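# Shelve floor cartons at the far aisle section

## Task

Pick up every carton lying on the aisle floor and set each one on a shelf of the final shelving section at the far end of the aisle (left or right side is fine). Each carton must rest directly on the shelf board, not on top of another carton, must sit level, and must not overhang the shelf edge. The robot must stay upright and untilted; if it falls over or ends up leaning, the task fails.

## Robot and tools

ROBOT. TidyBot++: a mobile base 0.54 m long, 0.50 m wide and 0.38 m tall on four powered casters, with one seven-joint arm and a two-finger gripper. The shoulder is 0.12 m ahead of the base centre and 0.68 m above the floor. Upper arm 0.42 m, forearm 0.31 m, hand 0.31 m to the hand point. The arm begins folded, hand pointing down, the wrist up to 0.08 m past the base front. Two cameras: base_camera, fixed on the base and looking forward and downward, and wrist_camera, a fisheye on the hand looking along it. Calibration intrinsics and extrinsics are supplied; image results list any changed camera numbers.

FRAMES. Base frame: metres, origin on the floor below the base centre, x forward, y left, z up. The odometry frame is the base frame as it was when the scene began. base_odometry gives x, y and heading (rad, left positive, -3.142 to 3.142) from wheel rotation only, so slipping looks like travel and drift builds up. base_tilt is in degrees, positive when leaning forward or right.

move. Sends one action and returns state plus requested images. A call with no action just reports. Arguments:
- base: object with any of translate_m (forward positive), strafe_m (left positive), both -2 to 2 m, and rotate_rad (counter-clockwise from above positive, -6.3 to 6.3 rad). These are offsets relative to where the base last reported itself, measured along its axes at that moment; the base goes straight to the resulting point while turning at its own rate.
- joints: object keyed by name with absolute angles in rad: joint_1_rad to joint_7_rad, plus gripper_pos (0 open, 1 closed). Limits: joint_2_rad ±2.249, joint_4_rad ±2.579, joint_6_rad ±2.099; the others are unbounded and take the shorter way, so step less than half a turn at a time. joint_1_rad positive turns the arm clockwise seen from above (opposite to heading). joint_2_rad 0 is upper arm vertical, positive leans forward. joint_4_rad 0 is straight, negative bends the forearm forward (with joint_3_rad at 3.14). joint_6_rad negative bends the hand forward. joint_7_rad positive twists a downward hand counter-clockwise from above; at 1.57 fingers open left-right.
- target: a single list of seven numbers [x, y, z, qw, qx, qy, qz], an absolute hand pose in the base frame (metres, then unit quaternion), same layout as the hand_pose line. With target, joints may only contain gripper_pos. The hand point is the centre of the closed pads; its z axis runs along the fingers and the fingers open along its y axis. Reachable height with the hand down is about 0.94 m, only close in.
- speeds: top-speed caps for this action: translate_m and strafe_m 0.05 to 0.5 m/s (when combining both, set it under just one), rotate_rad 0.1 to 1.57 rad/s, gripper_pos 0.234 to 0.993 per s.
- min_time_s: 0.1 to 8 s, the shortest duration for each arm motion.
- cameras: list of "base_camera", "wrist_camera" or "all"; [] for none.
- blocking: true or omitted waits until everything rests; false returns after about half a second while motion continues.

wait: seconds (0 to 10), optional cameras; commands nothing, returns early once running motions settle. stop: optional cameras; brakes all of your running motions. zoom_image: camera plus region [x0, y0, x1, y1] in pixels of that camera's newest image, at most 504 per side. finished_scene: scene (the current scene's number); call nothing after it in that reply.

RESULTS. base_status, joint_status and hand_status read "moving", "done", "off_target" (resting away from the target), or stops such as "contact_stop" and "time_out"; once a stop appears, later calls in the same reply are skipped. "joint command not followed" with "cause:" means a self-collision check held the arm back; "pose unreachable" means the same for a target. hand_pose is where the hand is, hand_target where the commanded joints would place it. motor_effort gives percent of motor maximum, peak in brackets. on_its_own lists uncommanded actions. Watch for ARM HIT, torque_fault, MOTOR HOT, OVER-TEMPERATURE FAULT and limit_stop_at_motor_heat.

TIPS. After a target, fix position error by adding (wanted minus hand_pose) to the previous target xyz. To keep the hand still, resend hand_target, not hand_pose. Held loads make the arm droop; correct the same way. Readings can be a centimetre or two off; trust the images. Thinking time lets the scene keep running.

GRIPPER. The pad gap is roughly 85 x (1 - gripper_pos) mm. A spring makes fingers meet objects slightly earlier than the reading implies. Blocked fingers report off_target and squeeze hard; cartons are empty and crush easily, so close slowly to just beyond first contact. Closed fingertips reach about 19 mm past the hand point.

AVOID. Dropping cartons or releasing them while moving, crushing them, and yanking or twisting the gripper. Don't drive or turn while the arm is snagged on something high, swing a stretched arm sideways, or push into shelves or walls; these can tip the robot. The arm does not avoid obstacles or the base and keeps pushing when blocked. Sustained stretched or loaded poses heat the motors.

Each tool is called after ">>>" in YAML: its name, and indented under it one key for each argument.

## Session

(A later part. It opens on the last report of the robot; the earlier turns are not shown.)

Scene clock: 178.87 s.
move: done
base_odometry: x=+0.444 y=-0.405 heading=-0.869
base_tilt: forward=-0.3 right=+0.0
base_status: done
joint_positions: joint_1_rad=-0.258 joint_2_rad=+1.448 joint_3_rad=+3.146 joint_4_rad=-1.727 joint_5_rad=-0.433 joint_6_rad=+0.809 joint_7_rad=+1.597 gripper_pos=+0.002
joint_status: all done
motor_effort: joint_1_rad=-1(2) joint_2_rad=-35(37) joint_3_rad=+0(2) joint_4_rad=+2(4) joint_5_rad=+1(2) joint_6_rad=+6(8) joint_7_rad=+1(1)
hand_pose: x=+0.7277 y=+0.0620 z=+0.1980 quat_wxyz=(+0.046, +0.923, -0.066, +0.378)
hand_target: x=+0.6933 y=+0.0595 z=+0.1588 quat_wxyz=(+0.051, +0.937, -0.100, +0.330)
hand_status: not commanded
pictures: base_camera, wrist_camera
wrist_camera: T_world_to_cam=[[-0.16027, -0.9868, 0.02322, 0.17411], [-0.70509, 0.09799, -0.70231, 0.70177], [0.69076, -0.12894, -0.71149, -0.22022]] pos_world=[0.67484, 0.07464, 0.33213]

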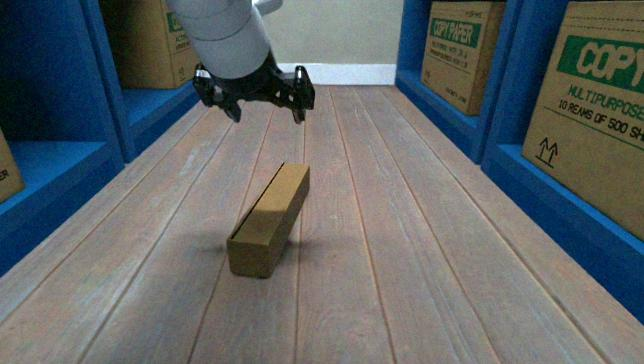

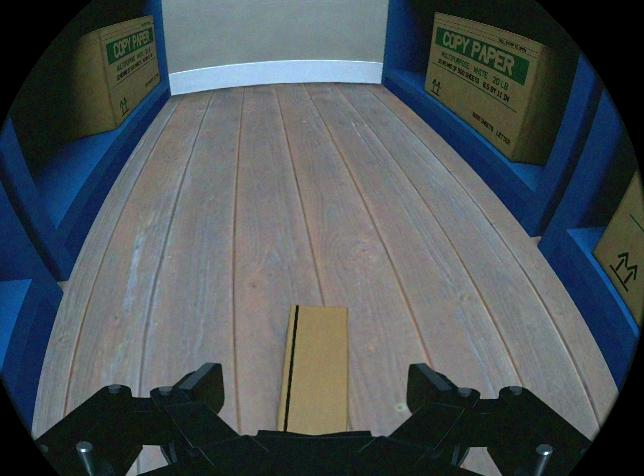

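>>> move:
  joints: {"joint_2_rad": 1.803, "joint_4_rad": -1.387, "joint_6_rad": 0.72}
  min_time_s: 2
  cameras: ["wrist_camera"]

>>> move:
  joints: {"joint_2_rad": 1.870, "joint_4_rad": -1.30, "joint_6_rad": 0.70}
  min_time_s: 1.5
  cameras: ["all"]

Scene clock: 183.97 s.
move: done
base_odometry: x=+0.444 y=-0.405 heading=-0.869
base_tilt: forward=-0.2 right=+0.1
base_status: not commanded
joint_positions: joint_1_rad=-0.258 joint_2_rad=+1.758 joint_3_rad=+3.146 joint_4_rad=-1.404 joint_5_rad=-0.434 joint_6_rad=+0.793 joint_7_rad=+1.597 gripper_pos=+0.002
joint_status: all done
motor_effort: joint_1_rad=-1(2) joint_2_rad=-34(37) joint_3_rad=+0(2) joint_4_rad=+2(3) joint_5_rad=+1(1) joint_6_rad=+7(7) joint_7_rad=+1(1)
hand_pose: x=+0.7273 y=+0.0634 z=+0.0674 quat_wxyz=(+0.044, +0.923, -0.067, +0.376)
hand_target: x=+0.6872 y=+0.0594 z=+0.0285 quat_wxyz=(+0.048, +0.938, -0.102, +0.329)
hand_status: not commanded
wrist_camera: T_world_to_cam=[[-0.15989, -0.98698, 0.01756, 0.17861], [-0.70662, 0.10201, -0.7002, 0.61043], [0.68929, -0.12436, -0.71373, -0.31168]] pos_world=[0.67473, 0.07526, 0.20183]

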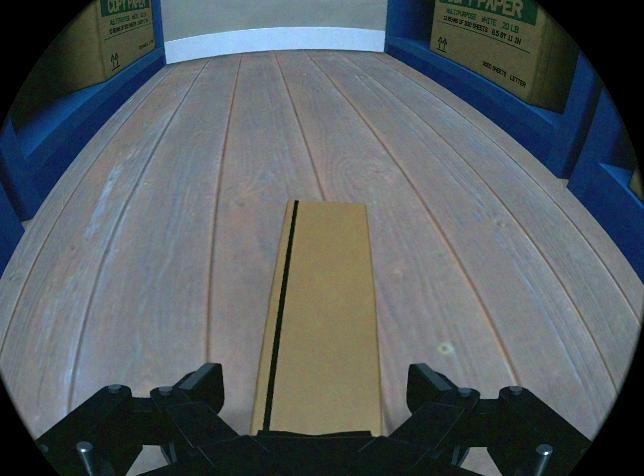

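Scene clock: 185.77 s.
move: done
base_odometry: x=+0.444 y=-0.405 heading=-0.869
base_tilt: forward=-0.2 right=+0.1
base_status: not commanded
joint_positions: joint_1_rad=-0.258 joint_2_rad=+1.819 joint_3_rad=+3.146 joint_4_rad=-1.319 joint_5_rad=-0.434 joint_6_rad=+0.775 joint_7_rad=+1.597 gripper_pos=+0.002
joint_status: all done
motor_effort: joint_1_rad=+0(1) joint_2_rad=-34(36) joint_3_rad=+0(1) joint_4_rad=+2(3) joint_5_rad=+1(1) joint_6_rad=+6(7) joint_7_rad=+0(1)
hand_pose: x=+0.7297 y=+0.0659 z=+0.0425 quat_wxyz=(+0.039, +0.922, -0.068, +0.378)
hand_target: x=+0.6861 y=+0.0614 z=+0.0006 quat_wxyz=(+0.044, +0.938, -0.104, +0.328)
hand_status: not commanded
pictures: base_camera, wrist_camera
wrist_camera: T_world_to_cam=[[-0.15973, -0.98713, 0.00784, 0.18219], [-0.70382, 0.10831, -0.70208, 0.59203], [0.69219, -0.11766, -0.71206, -0.33353]] pos_world=[0.67664, 0.07648, 0.17673]

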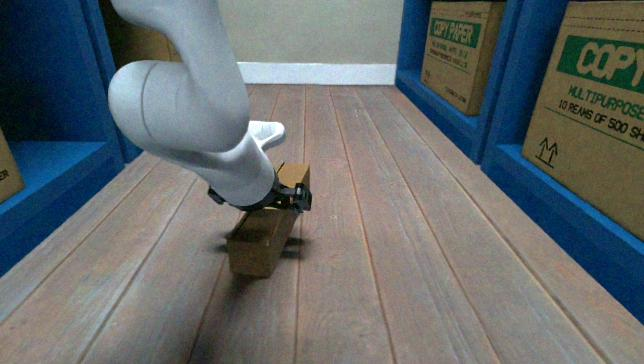

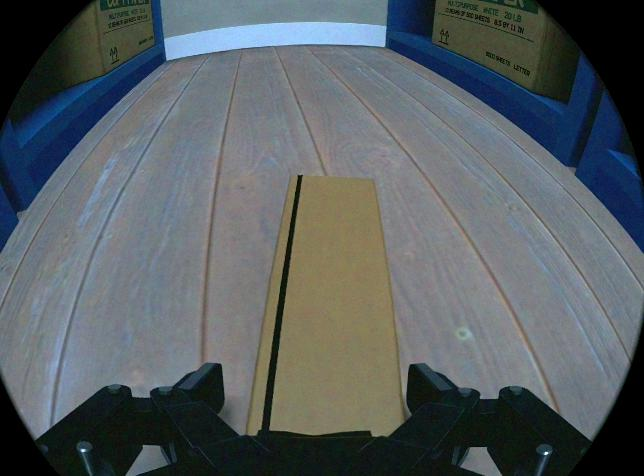

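>>> move:
  base: {"strafe_m": -0.007}
  cameras: ["wrist_camera"]

Scene clock: 188.23 s.
move: done
base_odometry: x=+0.438 y=-0.409 heading=-0.868
base_tilt: forward=-0.2 right=+0.1
base_status: done
joint_positions: joint_1_rad=-0.262 joint_2_rad=+1.820 joint_3_rad=+3.146 joint_4_rad=-1.319 joint_5_rad=-0.436 joint_6_rad=+0.774 joint_7_rad=+1.597 gripper_pos=+0.002
joint_status: not commanded
motor_effort: joint_1_rad=-1(3) joint_2_rad=-35(35) joint_3_rad=+1(2) joint_4_rad=+2(3) joint_5_rad=+1(2) joint_6_rad=+6(7) joint_7_rad=+1(1)
hand_pose: x=+0.7291 y=+0.0676 z=+0.0420 quat_wxyz=(+0.039, +0.923, -0.067, +0.378)
hand_target: x=+0.6861 y=+0.0614 z=+0.0006 quat_wxyz=(+0.044, +0.938, -0.104, +0.328)
hand_status: not commanded
wrist_camera: T_world_to_cam=[[-0.15803, -0.9874, 0.00799, 0.18252], [-0.7046, 0.10709, -0.70148, 0.5916], [0.69178, -0.11648, -0.71265, -0.33299]] pos_world=[0.67604, 0.07808, 0.17623]

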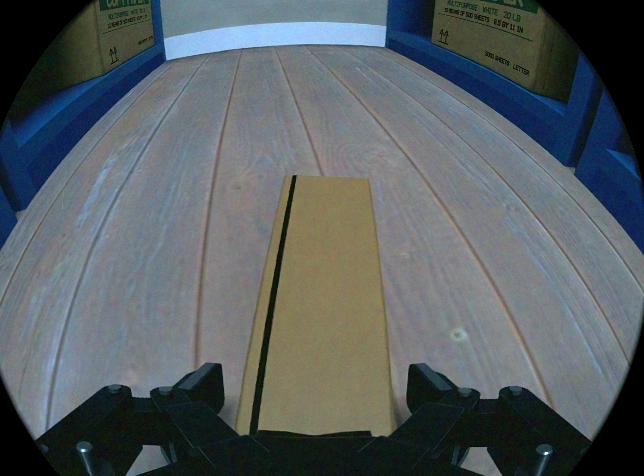

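>>> move:
  joints: {"gripper_pos": 0.31}
  speeds: {"gripper_pos": 0.234}

>>> move:
  joints: {"gripper_pos": 0.347}
  speeds: {"gripper_pos": 0.234}
  cameras: ["wrist_camera"]

Scene clock: 190.97 s.
move: done
base_odometry: x=+0.438 y=-0.409 heading=-0.868
base_tilt: forward=-0.2 right=+0.1
base_status: not commanded
joint_positions: joint_1_rad=-0.262 joint_2_rad=+1.820 joint_3_rad=+3.146 joint_4_rad=-1.318 joint_5_rad=-0.436 joint_6_rad=+0.774 joint_7_rad=+1.597 gripper_pos=+0.311
joint_status: all done
motor_effort: joint_1_rad=-1(2) joint_2_rad=-34(36) joint_3_rad=+0(1) joint_4_rad=+3(3) joint_5_rad=+1(2) joint_6_rad=+6(7) joint_7_rad=+0(1)
hand_pose: x=+0.7292 y=+0.0676 z=+0.0420 quat_wxyz=(+0.039, +0.923, -0.067, +0.378)
hand_target: x=+0.6861 y=+0.0614 z=+0.0006 quat_wxyz=(+0.044, +0.938, -0.104, +0.328)
hand_status: not commanded
pictures: none

Scene clock: 192.10 s.
move: done
base_odometry: x=+0.438 y=-0.409 heading=-0.868
base_tilt: forward=-0.3 right=+0.1
base_status: not commanded
joint_positions: joint_1_rad=-0.262 joint_2_rad=+1.820 joint_3_rad=+3.146 joint_4_rad=-1.316 joint_5_rad=-0.436 joint_6_rad=+0.774 joint_7_rad=+1.597 gripper_pos=+0.344
joint_status: all done
motor_effort: joint_1_rad=-1(1) joint_2_rad=-32(34) joint_3_rad=+1(1) joint_4_rad=+2(3) joint_5_rad=+1(2) joint_6_rad=+5(6) joint_7_rad=+0(1)
hand_pose: x=+0.7301 y=+0.0679 z=+0.0423 quat_wxyz=(+0.039, +0.922, -0.068, +0.378)
hand_target: x=+0.6861 y=+0.0614 z=+0.0006 quat_wxyz=(+0.044, +0.938, -0.104, +0.328)
hand_status: not commanded
wrist_camera: T_world_to_cam=[[-0.15804, -0.98741, 0.00713, 0.18301], [-0.70332, 0.1075, -0.7027, 0.5916], [0.69308, -0.11607, -0.71145, -0.3345]] pos_world=[0.67685, 0.07828, 0.17643]

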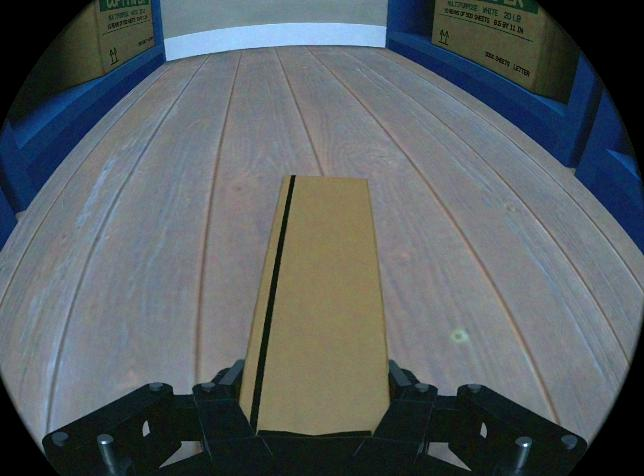

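>>> move:
  joints: {"joint_2_rad": 1.60, "joint_4_rad": -1.49, "joint_6_rad": 0.70}
  min_time_s: 2
  cameras: ["wrist_camera"]

>>> move:
  joints: {"joint_2_rad": 1.147, "joint_4_rad": -1.911, "joint_6_rad": 0.66}
  min_time_s: 2.5
  cameras: ["all"]

Scene clock: 201.43 s.
move: done
base_odometry: x=+0.438 y=-0.409 heading=-0.868
base_tilt: forward=-0.3 right=+0.0
base_status: not commanded
joint_positions: joint_1_rad=-0.262 joint_2_rad=+1.657 joint_3_rad=+3.146 joint_4_rad=-1.473 joint_5_rad=-0.436 joint_6_rad=+0.766 joint_7_rad=+1.597 gripper_pos=+0.344
joint_status: all done
motor_effort: joint_1_rad=-1(1) joint_2_rad=-36(36) joint_3_rad=+1(2) joint_4_rad=+3(3) joint_5_rad=+1(1) joint_6_rad=+7(8) joint_7_rad=+1(1)
hand_pose: x=+0.7428 y=+0.0719 z=+0.1093 quat_wxyz=(+0.037, +0.923, -0.068, +0.377)
hand_target: x=+0.7463 y=+0.0784 z=+0.1269 quat_wxyz=(+0.029, +0.925, -0.109, +0.363)
hand_status: not commanded
wrist_camera: T_world_to_cam=[[-0.15878, -0.9873, 0.0044, 0.18929], [-0.70442, 0.11016, -0.70118, 0.64768], [0.69179, -0.11443, -0.71297, -0.29409]] pos_world=[0.68974, 0.08189, 0.24363]

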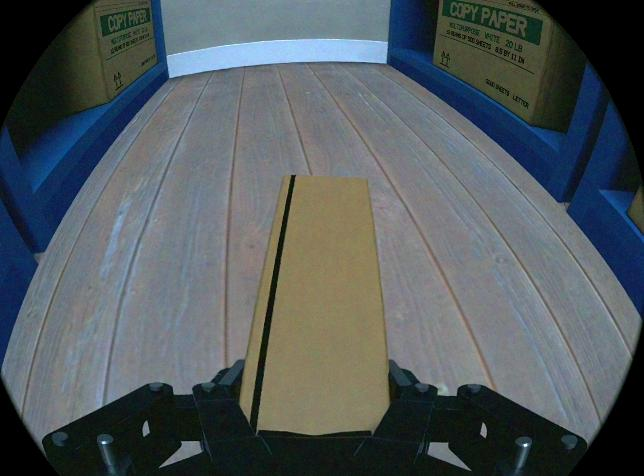

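Scene clock: 204.27 s.
move: done
base_odometry: x=+0.438 y=-0.409 heading=-0.868
base_tilt: forward=-0.3 right=+0.1
base_status: not commanded
joint_positions: joint_1_rad=-0.262 joint_2_rad=+1.204 joint_3_rad=+3.146 joint_4_rad=-1.895 joint_5_rad=-0.436 joint_6_rad=+0.733 joint_7_rad=+1.597 gripper_pos=+0.344
joint_status: all done
motor_effort: joint_1_rad=-1(2) joint_2_rad=-34(38) joint_3_rad=+1(1) joint_4_rad=+3(4) joint_5_rad=+1(2) joint_6_rad=+7(8) joint_7_rad=+0(1)
hand_pose: x=+0.7262 y=+0.0705 z=+0.2959 quat_wxyz=(+0.031, +0.923, -0.072, +0.376)
hand_target: x=+0.7184 y=+0.0754 z=+0.3105 quat_wxyz=(+0.021, +0.927, -0.111, +0.358)
hand_status: not commanded
pictures: base_camera, wrist_camera
wrist_camera: T_world_to_cam=[[-0.16032, -0.98702, -0.00913, 0.1896], [-0.7059, 0.12111, -0.69788, 0.76631], [0.68993, -0.10544, -0.71615, -0.14814]] pos_world=[0.67354, 0.07872, 0.43043]

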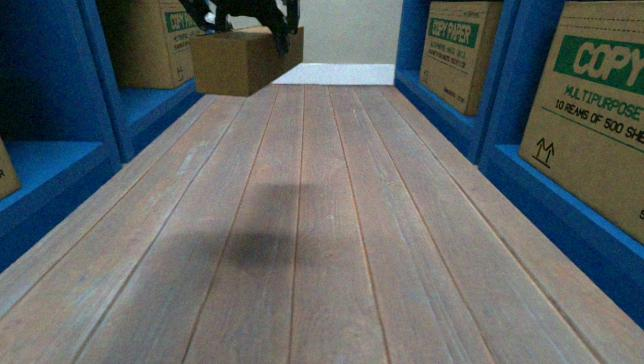

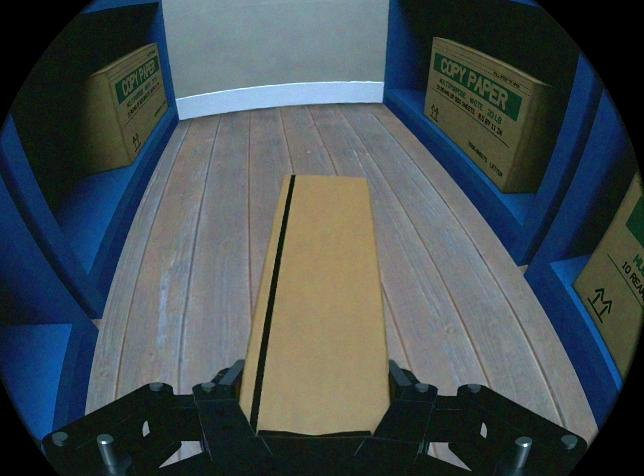

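>>> zoom_image:
  camera: "base_camera"
  region: [0, 60, 240, 300]

>>> zoom_image:
  camera: "base_camera"
  region: [380, 60, 644, 300]

Scaled by 2.100.

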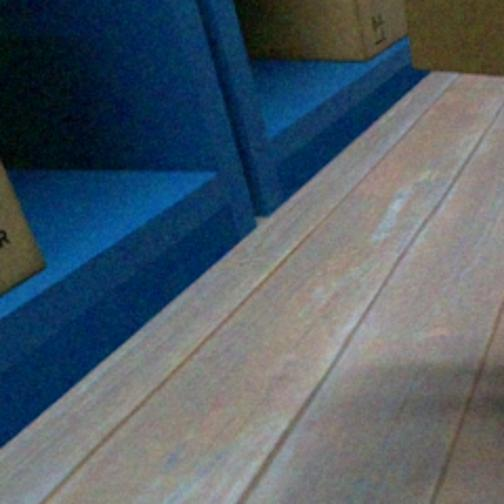

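Scaled by 1.909.

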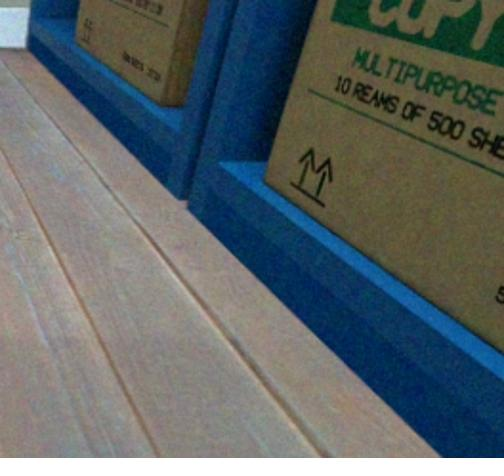

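>>> move:
  joints: {"joint_1_rad": 0.01, "joint_2_rad": -0.09, "joint_4_rad": -2.417, "joint_5_rad": 0.06, "joint_6_rad": -0.07}
  min_time_s: 4
  cameras: ["all"]

Scene clock: 225.43 s.
move: done
base_odometry: x=+0.438 y=-0.409 heading=-0.868
base_tilt: forward=-0.3 right=+0.1
base_status: not commanded
joint_positions: joint_1_rad=-0.013 joint_2_rad=-0.055 joint_3_rad=+3.146 joint_4_rad=-2.392 joint_5_rad=-0.008 joint_6_rad=+0.005 joint_7_rad=+1.597 gripper_pos=+0.344
joint_status: all done
motor_effort: joint_1_rad=-1(2) joint_2_rad=-13(36) joint_3_rad=+0(1) joint_4_rad=+13(14) joint_5_rad=+1(3) joint_6_rad=+7(8) joint_7_rad=+0(1)
hand_pose: x=+0.5478 y=+0.0048 z=+0.6693 quat_wxyz=(+0.002, +0.919, +0.012, +0.394)
hand_target: x=+0.5208 y=-0.0040 z=+0.6563 quat_wxyz=(+0.015, +0.931, +0.023, +0.364)
hand_status: not commanded
pictures: base_camera, wrist_camera
wrist_camera: T_world_to_cam=[[0.01657, -0.99986, -0.00015, -0.0032], [-0.69017, -0.01133, -0.72356, 0.91807], [0.72346, 0.0121, -0.69026, 0.19927]] pos_world=[0.48951, 0.00479, 0.80183]

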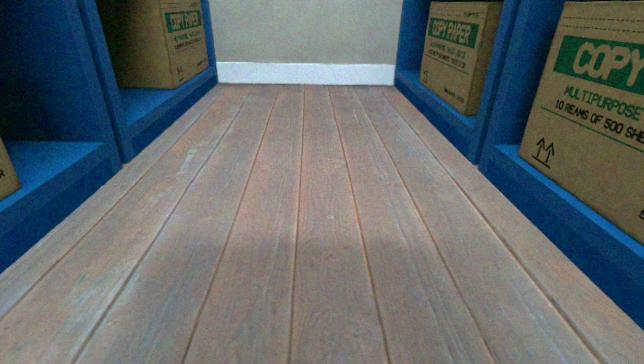

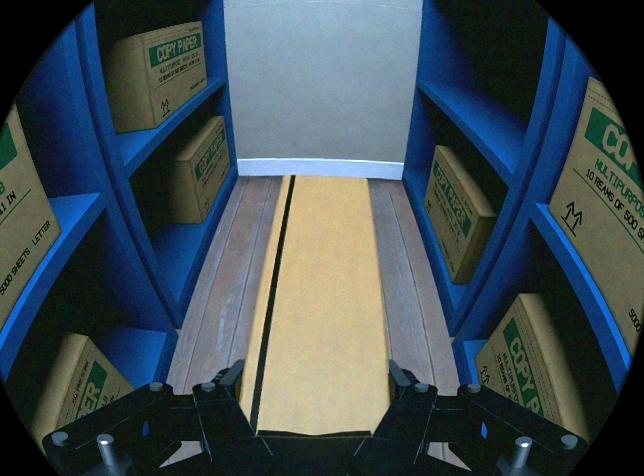

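>>> move:
  base: {"translate_m": 1.03, "strafe_m": 0.015}
  cameras: ["all"]

Scene clock: 235.90 s.
move: done
base_odometry: x=+1.115 y=-1.186 heading=-0.869
base_tilt: forward=-0.3 right=+0.1
base_status: done
joint_positions: joint_1_rad=-0.012 joint_2_rad=-0.064 joint_3_rad=+3.146 joint_4_rad=-2.398 joint_5_rad=-0.007 joint_6_rad=-0.001 joint_7_rad=+1.597 gripper_pos=+0.344
joint_status: not commanded
motor_effort: joint_1_rad=-1(2) joint_2_rad=-11(15) joint_3_rad=+0(1) joint_4_rad=+13(15) joint_5_rad=+1(1) joint_6_rad=+7(8) joint_7_rad=+0(1)
hand_pose: x=+0.5438 y=+0.0046 z=+0.6687 quat_wxyz=(+0.002, +0.920, +0.012, +0.392)
hand_target: x=+0.5208 y=-0.0040 z=+0.6563 quat_wxyz=(+0.015, +0.931, +0.023, +0.364)
hand_status: not commanded
pictures: base_camera, wrist_camera
wrist_camera: T_world_to_cam=[[0.01697, -0.99986, 0.00064, -0.00418], [-0.69327, -0.01222, -0.72057, 0.91462], [0.72048, 0.01178, -0.69338, 0.20534]] pos_world=[0.48621, 0.00459, 0.80143]

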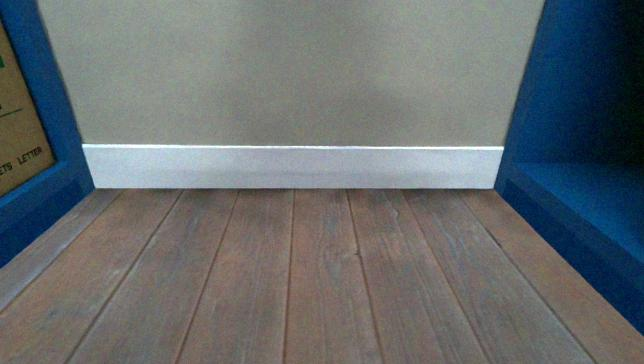

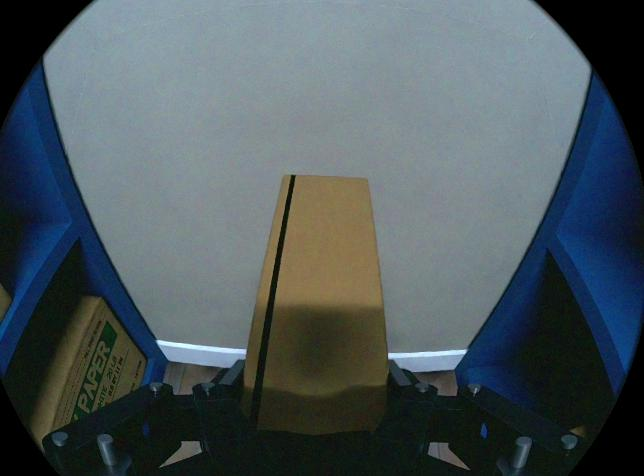

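>>> move:
  joints: {"joint_1_rad": 0.7}
  min_time_s: 2.5
  cameras: ["all"]

Scene clock: 243.60 s.
move: done
base_odometry: x=+1.115 y=-1.186 heading=-0.869
base_tilt: forward=-0.3 right=+0.1
base_status: not commanded
joint_positions: joint_1_rad=+0.680 joint_2_rad=-0.064 joint_3_rad=+3.146 joint_4_rad=-2.398 joint_5_rad=-0.007 joint_6_rad=-0.001 joint_7_rad=+1.597 gripper_pos=+0.344
joint_status: all done
motor_effort: joint_1_rad=-1(2) joint_2_rad=-12(13) joint_3_rad=+0(1) joint_4_rad=+14(14) joint_5_rad=+1(1) joint_6_rad=+7(8) joint_7_rad=+0(1)
hand_pose: x=+0.4491 y=-0.2674 z=+0.6687 quat_wxyz=(+0.135, +0.870, -0.300, +0.368)
hand_target: x=+0.4264 y=-0.2588 z=+0.6563 quat_wxyz=(+0.137, +0.884, -0.294, +0.337)
hand_status: not commanded
pictures: base_camera, wrist_camera
wrist_camera: T_world_to_cam=[[-0.62455, -0.78098, 0.00068, 0.07217], [-0.54182, 0.43267, -0.72058, 0.89667], [0.56246, -0.4504, -0.69337, 0.22421]] pos_world=[0.4048, -0.23061, 0.80153]

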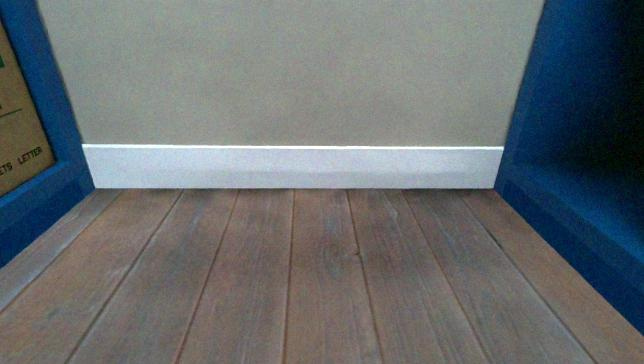

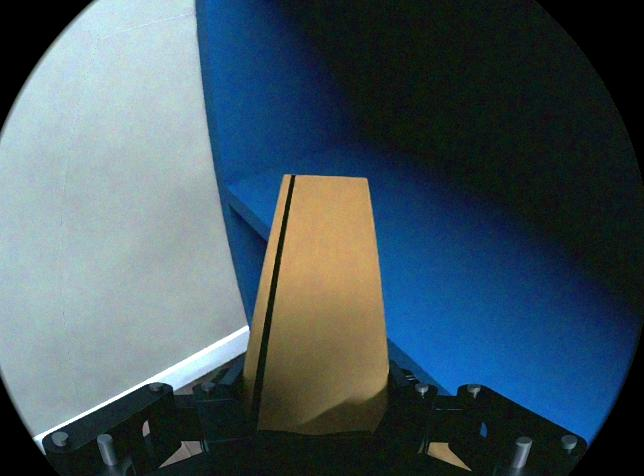

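>>> move:
  joints: {"joint_1_rad": 1.59}
  min_time_s: 3
  cameras: ["all"]

Scene clock: 247.57 s.
move: done
base_odometry: x=+1.115 y=-1.186 heading=-0.869
base_tilt: forward=-0.2 right=+0.1
base_status: not commanded
joint_positions: joint_1_rad=+1.570 joint_2_rad=-0.064 joint_3_rad=+3.146 joint_4_rad=-2.398 joint_5_rad=-0.007 joint_6_rad=-0.001 joint_7_rad=+1.597 gripper_pos=+0.344
joint_status: all done
motor_effort: joint_1_rad=-1(2) joint_2_rad=-13(14) joint_3_rad=+0(1) joint_4_rad=+14(14) joint_5_rad=+1(1) joint_6_rad=+7(7) joint_7_rad=+1(1)
hand_pose: x=+0.1191 y=-0.4249 z=+0.6687 quat_wxyz=(+0.280, +0.656, -0.645, +0.274)
hand_target: x=+0.1113 y=-0.4018 z=+0.6563 quat_wxyz=(+0.269, +0.671, -0.646, +0.245)
hand_status: not commanded
pictures: base_camera, wrist_camera
wrist_camera: T_world_to_cam=[[-0.99998, -0.00656, 0.00076, 0.11667], [-0.00509, 0.69333, -0.72061, 0.83272], [0.0042, -0.72059, -0.69334, 0.29056]] pos_world=[0.11968, -0.36721, 0.80143]

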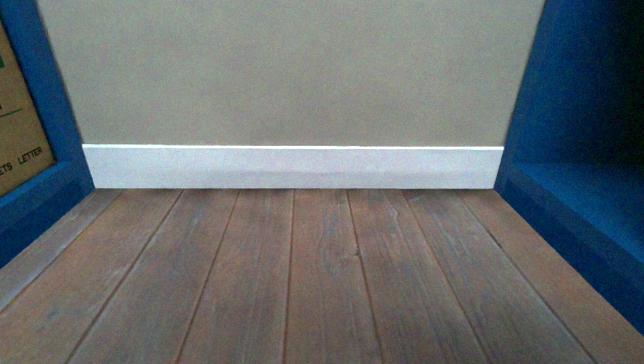

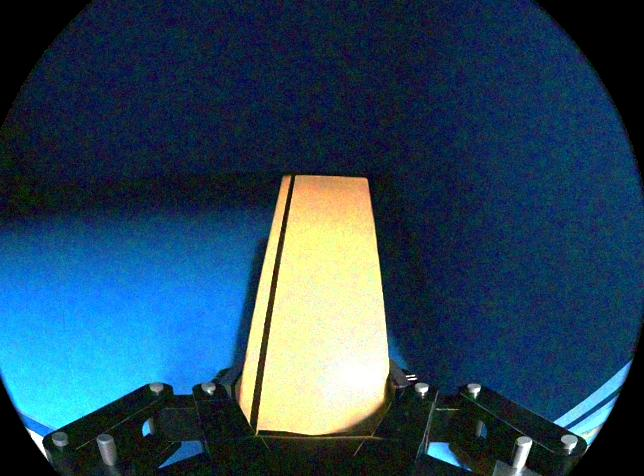

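>>> move:
  joints: {"joint_2_rad": 0.508, "joint_4_rad": -1.947, "joint_6_rad": 0.15}
  min_time_s: 3
  cameras: ["all"]

Scene clock: 254.93 s.
move: done
base_odometry: x=+1.115 y=-1.186 heading=-0.869
base_tilt: forward=-0.3 right=+0.1
base_status: not commanded
joint_positions: joint_1_rad=+1.570 joint_2_rad=+0.471 joint_3_rad=+3.146 joint_4_rad=-1.970 joint_5_rad=-0.007 joint_6_rad=+0.066 joint_7_rad=+1.597 gripper_pos=+0.344
joint_status: all done
motor_effort: joint_1_rad=-1(2) joint_2_rad=-27(29) joint_3_rad=+0(1) joint_4_rad=+13(14) joint_5_rad=+1(1) joint_6_rad=+7(8) joint_7_rad=+0(1)
hand_pose: x=+0.1185 y=-0.6096 z=+0.5920 quat_wxyz=(+0.268, +0.661, -0.650, +0.261)
hand_target: x=+0.1109 y=-0.6349 z=+0.5977 quat_wxyz=(+0.295, +0.660, -0.632, +0.279)
hand_status: not commanded
pictures: base_camera, wrist_camera
wrist_camera: T_world_to_cam=[[-0.99997, -0.00666, 0.00283, 0.11361], [-0.00676, 0.72106, -0.69284, 0.90617], [0.00257, -0.69284, -0.72109, 0.13788]] pos_world=[0.11938, -0.55712, 0.72693]

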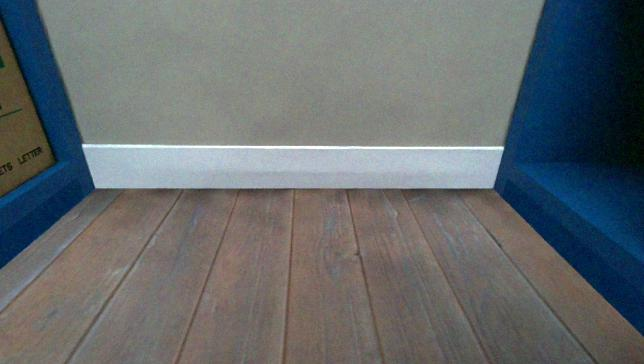

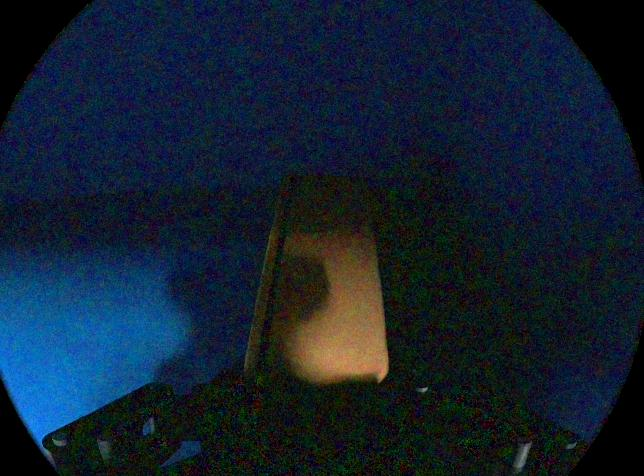

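>>> move:
  joints: {"joint_2_rad": 0.585, "joint_4_rad": -2.005, "joint_6_rad": 0.26}
  min_time_s: 2
  cameras: ["all"]

Scene clock: 259.13 s.
move: done
base_odometry: x=+1.115 y=-1.186 heading=-0.869
base_tilt: forward=-0.3 right=+0.1
base_status: not commanded
joint_positions: joint_1_rad=+1.570 joint_2_rad=+0.528 joint_3_rad=+3.146 joint_4_rad=-1.978 joint_5_rad=-0.006 joint_6_rad=+0.175 joint_7_rad=+1.597 gripper_pos=+0.344
joint_status: all done
motor_effort: joint_1_rad=+0(1) joint_2_rad=-27(30) joint_3_rad=+1(1) joint_4_rad=+11(13) joint_5_rad=+1(1) joint_6_rad=+7(8) joint_7_rad=+1(1)
hand_pose: x=+0.1183 y=-0.6245 z=+0.5779 quat_wxyz=(+0.283, +0.655, -0.644, +0.275)
hand_target: x=+0.1132 y=-0.6228 z=+0.5505 quat_wxyz=(+0.285, +0.664, -0.635, +0.273)
hand_status: not commanded
pictures: base_camera, wrist_camera
wrist_camera: T_world_to_cam=[[-0.99997, -0.00635, 0.00397, 0.11296], [-0.00725, 0.68943, -0.72432, 0.90567], [0.00186, -0.72433, -0.68945, 0.07946]] pos_world=[0.11938, -0.56612, 0.71033]

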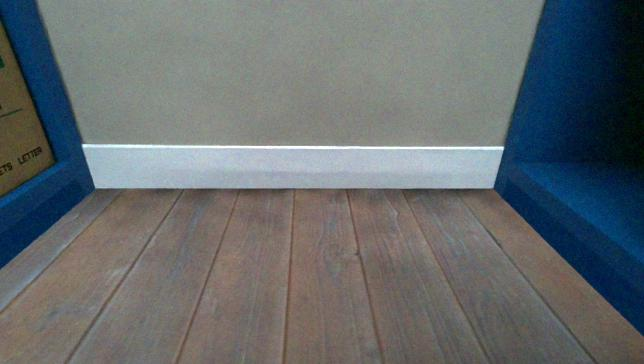

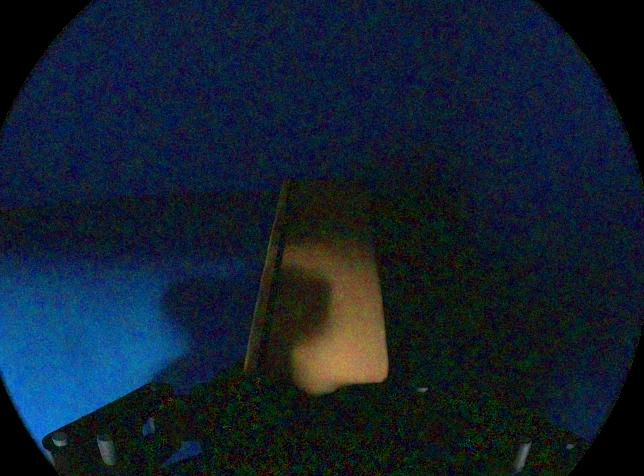

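>>> move:
  joints: {"joint_2_rad": 0.610, "joint_4_rad": -2.01, "joint_6_rad": 0.26}
  min_time_s: 1

>>> move:
  joints: {"joint_2_rad": 0.625, "joint_4_rad": -2.01, "joint_6_rad": 0.265}
  min_time_s: 1

>>> move:
  joints: {"joint_2_rad": 0.64, "joint_4_rad": -2.01, "joint_6_rad": 0.275}
  min_time_s: 1
  cameras: ["all"]

Scene clock: 263.47 s.
move: done
base_odometry: x=+1.115 y=-1.186 heading=-0.869
base_tilt: forward=-0.3 right=+0.1
base_status: not commanded
joint_positions: joint_1_rad=+1.570 joint_2_rad=+0.533 joint_3_rad=+3.146 joint_4_rad=-1.978 joint_5_rad=-0.006 joint_6_rad=+0.182 joint_7_rad=+1.597 gripper_pos=+0.344
joint_status: all done
motor_effort: joint_1_rad=+0(1) joint_2_rad=-23(27) joint_3_rad=+0(1) joint_4_rad=+10(12) joint_5_rad=+1(2) joint_6_rad=+6(7) joint_7_rad=+0(1)
hand_pose: x=+0.1183 y=-0.6253 z=+0.5762 quat_wxyz=(+0.284, +0.655, -0.644, +0.275)
hand_target: x=+0.1133 y=-0.6168 z=+0.5331 quat_wxyz=(+0.275, +0.668, -0.639, +0.264)
hand_status: not commanded
pictures: none

Scene clock: 264.77 s.
move: done
base_odometry: x=+1.115 y=-1.186 heading=-0.869
base_tilt: forward=-0.3 right=+0.1
base_status: not commanded
joint_positions: joint_1_rad=+1.570 joint_2_rad=+0.537 joint_3_rad=+3.146 joint_4_rad=-1.978 joint_5_rad=-0.005 joint_6_rad=+0.192 joint_7_rad=+1.597 gripper_pos=+0.344
joint_status: all done
motor_effort: joint_1_rad=-1(1) joint_2_rad=-22(24) joint_3_rad=+0(1) joint_4_rad=+9(11) joint_5_rad=+1(1) joint_6_rad=+6(7) joint_7_rad=+0(1)
hand_pose: x=+0.1182 y=-0.6269 z=+0.5760 quat_wxyz=(+0.286, +0.655, -0.643, +0.277)
hand_target: x=+0.1134 y=-0.6156 z=+0.5250 quat_wxyz=(+0.271, +0.670, -0.640, +0.261)
hand_status: not commanded
pictures: none

Scene clock: 266.07 s.
move: off_target
base_odometry: x=+1.115 y=-1.186 heading=-0.869
base_tilt: forward=-0.3 right=+0.1
base_status: not commanded
joint_positions: joint_1_rad=+1.570 joint_2_rad=+0.542 joint_3_rad=+3.146 joint_4_rad=-1.978 joint_5_rad=-0.005 joint_6_rad=+0.206 joint_7_rad=+1.597 gripper_pos=+0.344
joint_status: joint_2_rad off_target (ended at +0.542, target +0.640); the others done
motor_effort: joint_1_rad=-1(1) joint_2_rad=-20(22) joint_3_rad=-1(1) joint_4_rad=+9(10) joint_5_rad=+1(1) joint_6_rad=+5(7) joint_7_rad=+0(1)
hand_pose: x=+0.1182 y=-0.6292 z=+0.5758 quat_wxyz=(+0.289, +0.653, -0.641, +0.280)
hand_target: x=+0.1136 y=-0.6155 z=+0.5179 quat_wxyz=(+0.269, +0.671, -0.641, +0.259)
hand_status: not commanded
pictures: base_camera, wrist_camera
wrist_camera: T_world_to_cam=[[-0.99996, -0.00694, 0.00496, 0.11192], [-0.00835, 0.67764, -0.73535, 0.90654], [0.00175, -0.73536, -0.67767, 0.06089]] pos_world=[0.11938, -0.56875, 0.70733]

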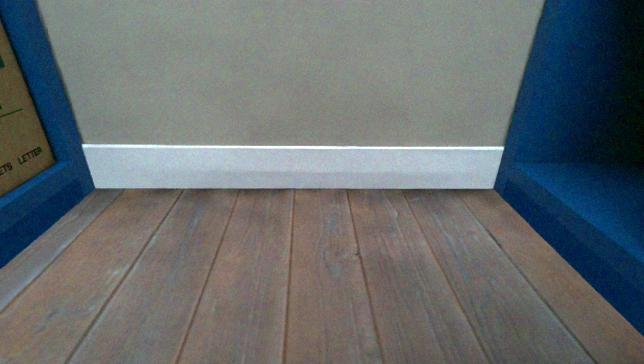

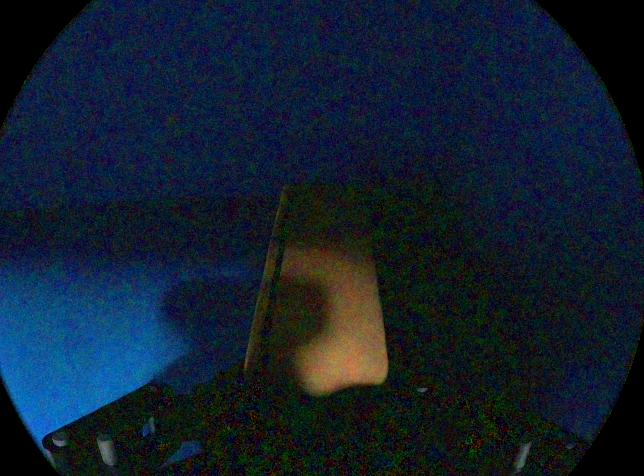

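>>> move:
  joints: {"joint_2_rad": 0.60, "joint_4_rad": -2.01, "joint_6_rad": 0.275}
  min_time_s: 1

>>> move:
  joints: {"gripper_pos": 0.0}
  speeds: {"gripper_pos": 0.234}
  cameras: ["wrist_camera"]

Scene clock: 269.23 s.
move: done
base_odometry: x=+1.115 y=-1.186 heading=-0.869
base_tilt: forward=-0.3 right=+0.1
base_status: not commanded
joint_positions: joint_1_rad=+1.570 joint_2_rad=+0.542 joint_3_rad=+3.146 joint_4_rad=-1.978 joint_5_rad=-0.005 joint_6_rad=+0.206 joint_7_rad=+1.597 gripper_pos=+0.344
joint_status: all done
motor_effort: joint_1_rad=-1(2) joint_2_rad=-19(21) joint_3_rad=-1(1) joint_4_rad=+9(11) joint_5_rad=+1(1) joint_6_rad=+5(6) joint_7_rad=+0(1)
hand_pose: x=+0.1182 y=-0.6292 z=+0.5758 quat_wxyz=(+0.288, +0.653, -0.641, +0.280)
hand_target: x=+0.1135 y=-0.6215 z=+0.5426 quat_wxyz=(+0.283, +0.665, -0.635, +0.272)
hand_status: not commanded
pictures: none

Scene clock: 271.27 s.
move: done
base_odometry: x=+1.115 y=-1.186 heading=-0.869
base_tilt: forward=-0.3 right=+0.1
base_status: not commanded
joint_positions: joint_1_rad=+1.570 joint_2_rad=+0.554 joint_3_rad=+3.144 joint_4_rad=-1.984 joint_5_rad=-0.005 joint_6_rad=+0.214 joint_7_rad=+1.597 gripper_pos=+0.002
joint_status: all done
motor_effort: joint_1_rad=-1(1) joint_2_rad=-29(29) joint_3_rad=+0(2) joint_4_rad=+11(12) joint_5_rad=+1(2) joint_6_rad=+7(7) joint_7_rad=+1(1)
hand_pose: x=+0.1189 y=-0.6271 z=+0.5681 quat_wxyz=(+0.285, +0.655, -0.642, +0.277)
hand_target: x=+0.1135 y=-0.6215 z=+0.5426 quat_wxyz=(+0.283, +0.665, -0.635, +0.272)
hand_status: not commanded
wrist_camera: T_world_to_cam=[[-0.99996, -0.00808, 0.00417, 0.11236], [-0.00857, 0.68426, -0.72918, 0.9001], [0.00304, -0.72919, -0.6843, 0.06468]] pos_world=[0.11988, -0.56783, 0.70013]

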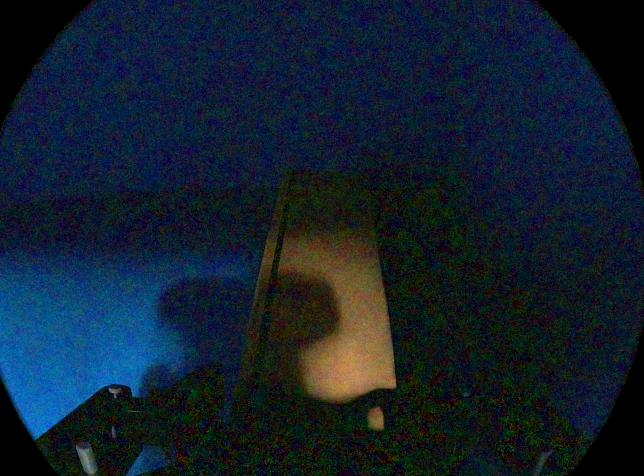

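>>> move:
  joints: {"joint_2_rad": 0.045, "joint_4_rad": -2.158, "joint_6_rad": -0.2}
  min_time_s: 3
  cameras: ["wrist_camera"]

Scene clock: 277.30 s.
move: done
base_odometry: x=+1.115 y=-1.186 heading=-0.869
base_tilt: forward=-0.3 right=+0.1
base_status: not commanded
joint_positions: joint_1_rad=+1.571 joint_2_rad=+0.083 joint_3_rad=+3.144 joint_4_rad=-2.130 joint_5_rad=-0.005 joint_6_rad=-0.124 joint_7_rad=+1.597 gripper_pos=+0.002
joint_status: all done
motor_effort: joint_1_rad=-1(2) joint_2_rad=-18(30) joint_3_rad=+0(1) joint_4_rad=+14(15) joint_5_rad=+1(1) joint_6_rad=+7(8) joint_7_rad=+0(1)
hand_pose: x=+0.1194 y=-0.5109 z=+0.6968 quat_wxyz=(+0.280, +0.657, -0.645, +0.274)
hand_target: x=+0.1074 y=-0.4820 z=+0.6863 quat_wxyz=(+0.269, +0.671, -0.648, +0.241)
hand_status: not commanded
wrist_camera: T_world_to_cam=[[-0.99996, -0.00872, 0.00174, 0.11468], [-0.00731, 0.69462, -0.71934, 0.91267], [0.00506, -0.71932, -0.69466, 0.24948]] pos_world=[0.12008, -0.4535, 0.82963]

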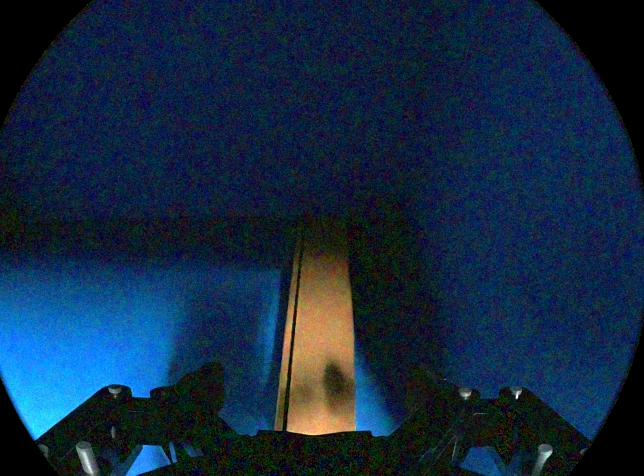

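>>> move:
  joints: {"joint_1_rad": 0.0, "joint_2_rad": 0.0, "joint_4_rad": -2.35, "joint_6_rad": 0.0}
  min_time_s: 2.5

>>> move:
  base: {"translate_m": -1.875}
  joints: {"joint_1_rad": 0.0, "joint_2_rad": 1.45, "joint_4_rad": -1.80, "joint_5_rad": 0.0, "joint_6_rad": 0.85}
  min_time_s: 4
  cameras: ["all"]

Scene clock: 283.50 s.
move: done
base_odometry: x=+1.115 y=-1.186 heading=-0.869
base_tilt: forward=-0.3 right=+0.0
base_status: not commanded
joint_positions: joint_1_rad=+0.021 joint_2_rad=+0.042 joint_3_rad=+3.143 joint_4_rad=-2.322 joint_5_rad=-0.005 joint_6_rad=-0.081 joint_7_rad=+1.597 gripper_pos=+0.002
joint_status: all done
motor_effort: joint_1_rad=-1(3) joint_2_rad=-15(19) joint_3_rad=+0(2) joint_4_rad=+13(15) joint_5_rad=+1(1) joint_6_rad=+6(7) joint_7_rad=+0(1)
hand_pose: x=+0.5567 y=-0.0084 z=+0.6391 quat_wxyz=(+0.007, +0.940, -0.001, +0.341)
hand_target: x=+0.5641 y=+0.0013 z=+0.6629 quat_wxyz=(+0.012, +0.922, +0.028, +0.385)
hand_status: not commanded
pictures: none

Scene clock: 288.17 s.
move: done
base_odometry: x=-0.096 y=+0.246 heading=-0.869
base_tilt: forward=-0.3 right=+0.1
base_status: done
joint_positions: joint_1_rad=+0.019 joint_2_rad=+1.414 joint_3_rad=+3.143 joint_4_rad=-1.816 joint_5_rad=-0.005 joint_6_rad=+0.771 joint_7_rad=+1.597 gripper_pos=+0.002
joint_status: all done
motor_effort: joint_1_rad=-1(2) joint_2_rad=-34(37) joint_3_rad=-1(2) joint_4_rad=+1(14) joint_5_rad=+1(3) joint_6_rad=+6(8) joint_7_rad=+0(1)
hand_pose: x=+0.7030 y=-0.0119 z=+0.1926 quat_wxyz=(+0.009, +0.942, +0.001, +0.334)
hand_target: x=+0.7130 y=+0.0013 z=+0.1905 quat_wxyz=(+0.000, +0.932, +0.000, +0.362)
hand_status: not commanded
pictures: base_camera, wrist_camera
wrist_camera: T_world_to_cam=[[-0.01028, -0.99993, 0.00575, -0.00492], [-0.77692, 0.00436, -0.62958, 0.72314], [0.62951, -0.01094, -0.77691, -0.15943]] pos_world=[0.66214, -0.00982, 0.33144]

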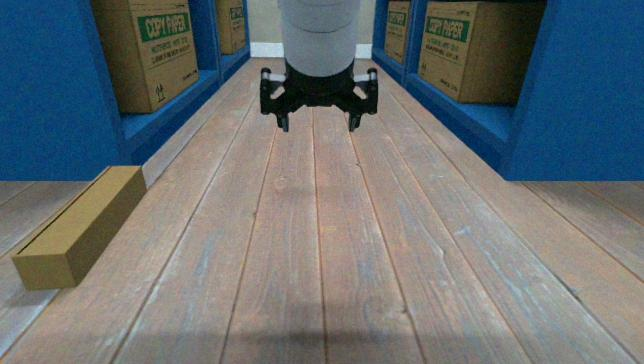

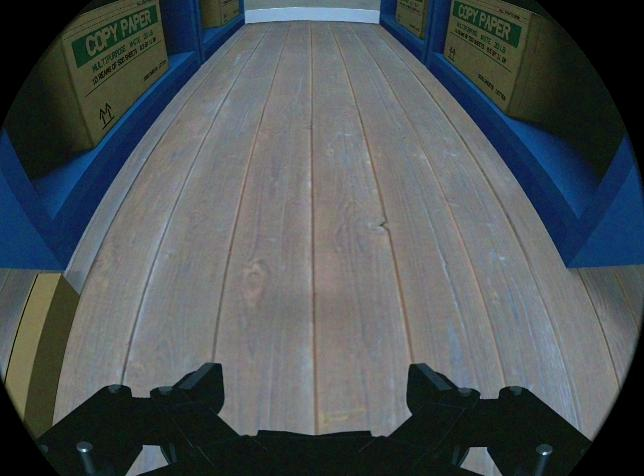

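>>> move:
  base: {"strafe_m": 0.343}
  joints: {"joint_1_rad": 0.0, "joint_2_rad": 1.747, "joint_4_rad": -1.585, "joint_5_rad": 0.14, "joint_6_rad": 1.02}
  min_time_s: 2.5
  cameras: ["all"]

Scene clock: 295.17 s.
move: done
base_odometry: x=+0.166 y=+0.467 heading=-0.868
base_tilt: forward=-0.3 right=+0.0
base_status: done
joint_positions: joint_1_rad=-0.004 joint_2_rad=+1.701 joint_3_rad=+3.137 joint_4_rad=-1.603 joint_5_rad=+0.073 joint_6_rad=+0.939 joint_7_rad=+1.597 gripper_pos=+0.002
joint_status: all done
motor_effort: joint_1_rad=-1(4) joint_2_rad=-33(35) joint_3_rad=-1(3) joint_4_rad=+0(2) joint_5_rad=+2(3) joint_6_rad=+7(8) joint_7_rad=+0(1)
hand_pose: x=+0.7030 y=+0.0240 z=+0.0952 quat_wxyz=(-0.017, +0.924, +0.044, +0.379)
hand_target: x=+0.7008 y=+0.0383 z=+0.0897 quat_wxyz=(-0.040, +0.913, +0.058, +0.402)
hand_status: not commanded
pictures: base_camera, wrist_camera
wrist_camera: T_world_to_cam=[[0.08917, -0.99596, -0.01081, -0.03679], [-0.71119, -0.05606, -0.70076, 0.6237], [0.69732, 0.07018, -0.71331, -0.29039]] pos_world=[0.64934, 0.0187, 0.22953]

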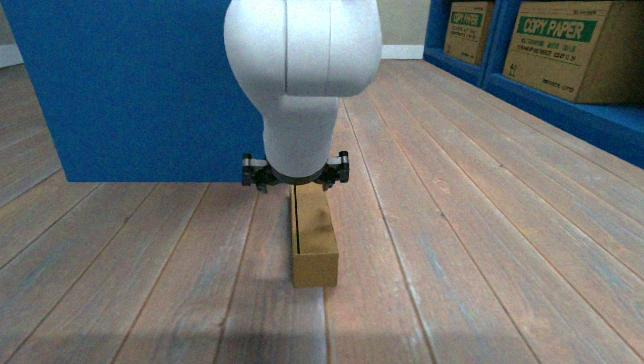

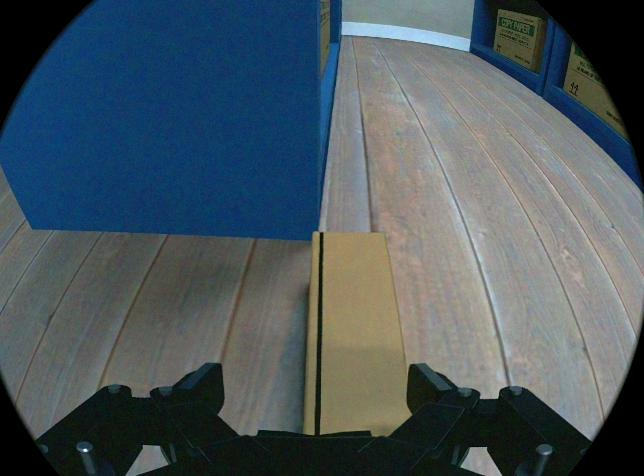

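>>> move:
  base: {"strafe_m": -0.024}
  joints: {"joint_2_rad": 1.87, "joint_4_rad": -1.425, "joint_6_rad": 1.02}
  min_time_s: 2.5
  cameras: ["wrist_camera"]

Scene clock: 299.37 s.
move: done
base_odometry: x=+0.148 y=+0.452 heading=-0.868
base_tilt: forward=-0.3 right=+0.0
base_status: done
joint_positions: joint_1_rad=+0.006 joint_2_rad=+1.821 joint_3_rad=+3.144 joint_4_rad=-1.444 joint_5_rad=+0.078 joint_6_rad=+0.939 joint_7_rad=+1.597 gripper_pos=+0.002
joint_status: all done
motor_effort: joint_1_rad=-1(4) joint_2_rad=-33(35) joint_3_rad=-1(3) joint_4_rad=+1(2) joint_5_rad=+1(2) joint_6_rad=+6(8) joint_7_rad=+0(1)
hand_pose: x=+0.7144 y=+0.0163 z=+0.0527 quat_wxyz=(-0.013, +0.917, +0.043, +0.397)
hand_target: x=+0.7077 y=+0.0383 z=+0.0460 quat_wxyz=(-0.039, +0.905, +0.058, +0.419)
hand_status: not commanded
wrist_camera: T_world_to_cam=[[0.08558, -0.99633, -0.00165, -0.04393], [-0.68296, -0.05745, -0.72819, 0.58291], [0.72543, 0.06345, -0.68537, -0.34954]] pos_world=[0.65543, 0.01189, 0.18483]

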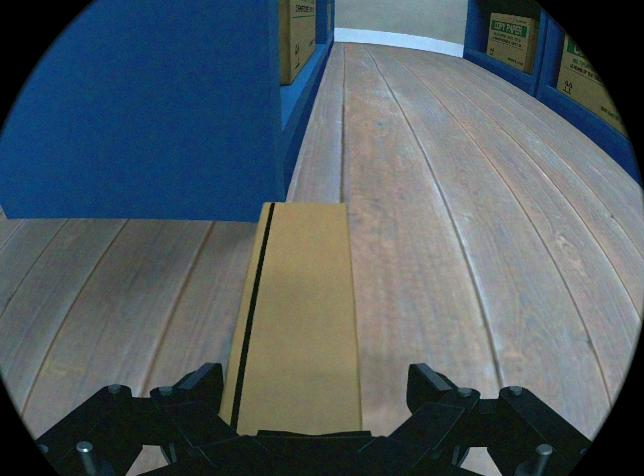

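>>> move:
  base: {"strafe_m": 0.010}
  cameras: ["wrist_camera"]

Scene clock: 301.47 s.
move: done
base_odometry: x=+0.155 y=+0.458 heading=-0.868
base_tilt: forward=-0.3 right=+0.0
base_status: done
joint_positions: joint_1_rad=-0.002 joint_2_rad=+1.821 joint_3_rad=+3.141 joint_4_rad=-1.444 joint_5_rad=+0.080 joint_6_rad=+0.939 joint_7_rad=+1.597 gripper_pos=+0.002
joint_status: not commanded
motor_effort: joint_1_rad=-1(5) joint_2_rad=-33(34) joint_3_rad=-1(3) joint_4_rad=+1(2) joint_5_rad=+1(2) joint_6_rad=+7(7) joint_7_rad=+1(1)
hand_pose: x=+0.7143 y=+0.0229 z=+0.0528 quat_wxyz=(-0.016, +0.916, +0.047, +0.397)
hand_target: x=+0.7077 y=+0.0383 z=+0.0460 quat_wxyz=(-0.039, +0.905, +0.058, +0.419)
hand_status: not commanded
wrist_camera: T_world_to_cam=[[0.09501, -0.99547, -0.00465, -0.04388], [-0.68225, -0.06171, -0.72851, 0.58291], [0.72492, 0.07238, -0.68502, -0.34965]] pos_world=[0.65533, 0.0176, 0.18493]

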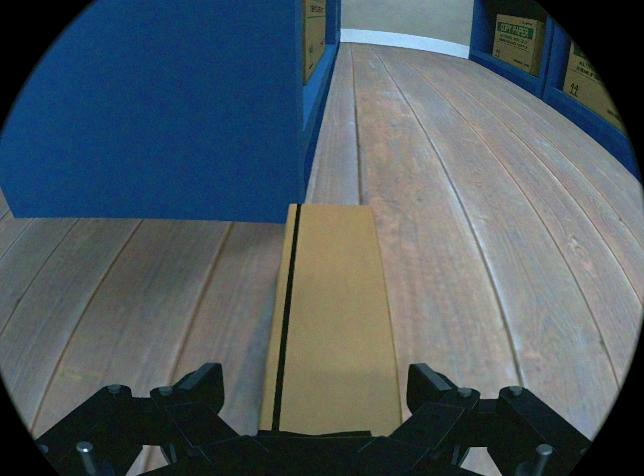

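>>> move:
  base: {"strafe_m": -0.006}
  speeds: {"strafe_m": 0.05}
  joints: {"joint_2_rad": 1.892, "joint_4_rad": -1.43, "joint_6_rad": 1.02}
  cameras: ["wrist_camera"]

Scene clock: 303.97 s.
move: done
base_odometry: x=+0.151 y=+0.454 heading=-0.868
base_tilt: forward=-0.3 right=+0.0
base_status: done
joint_positions: joint_1_rad=+0.000 joint_2_rad=+1.849 joint_3_rad=+3.141 joint_4_rad=-1.444 joint_5_rad=+0.081 joint_6_rad=+0.942 joint_7_rad=+1.597 gripper_pos=+0.002
joint_status: all done
motor_effort: joint_1_rad=-1(5) joint_2_rad=-33(34) joint_3_rad=-1(3) joint_4_rad=+0(1) joint_5_rad=+1(2) joint_6_rad=+7(7) joint_7_rad=+0(1)
hand_pose: x=+0.6970 y=+0.0216 z=+0.0369 quat_wxyz=(-0.016, +0.921, +0.046, +0.385)
hand_target: x=+0.6910 y=+0.0383 z=+0.0323 quat_wxyz=(-0.039, +0.911, +0.058, +0.407)
hand_status: not commanded
wrist_camera: T_world_to_cam=[[0.09344, -0.9956, -0.00696, -0.04242], [-0.70068, -0.0608, -0.71089, 0.57155], [0.70734, 0.0713, -0.70327, -0.33498]] pos_world=[0.64138, 0.0164, 0.17043]

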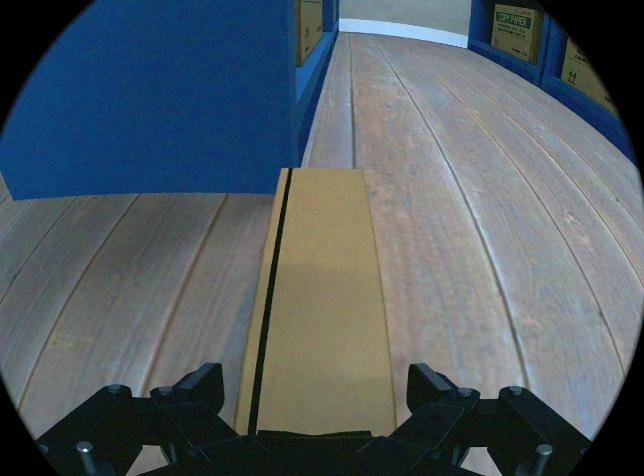

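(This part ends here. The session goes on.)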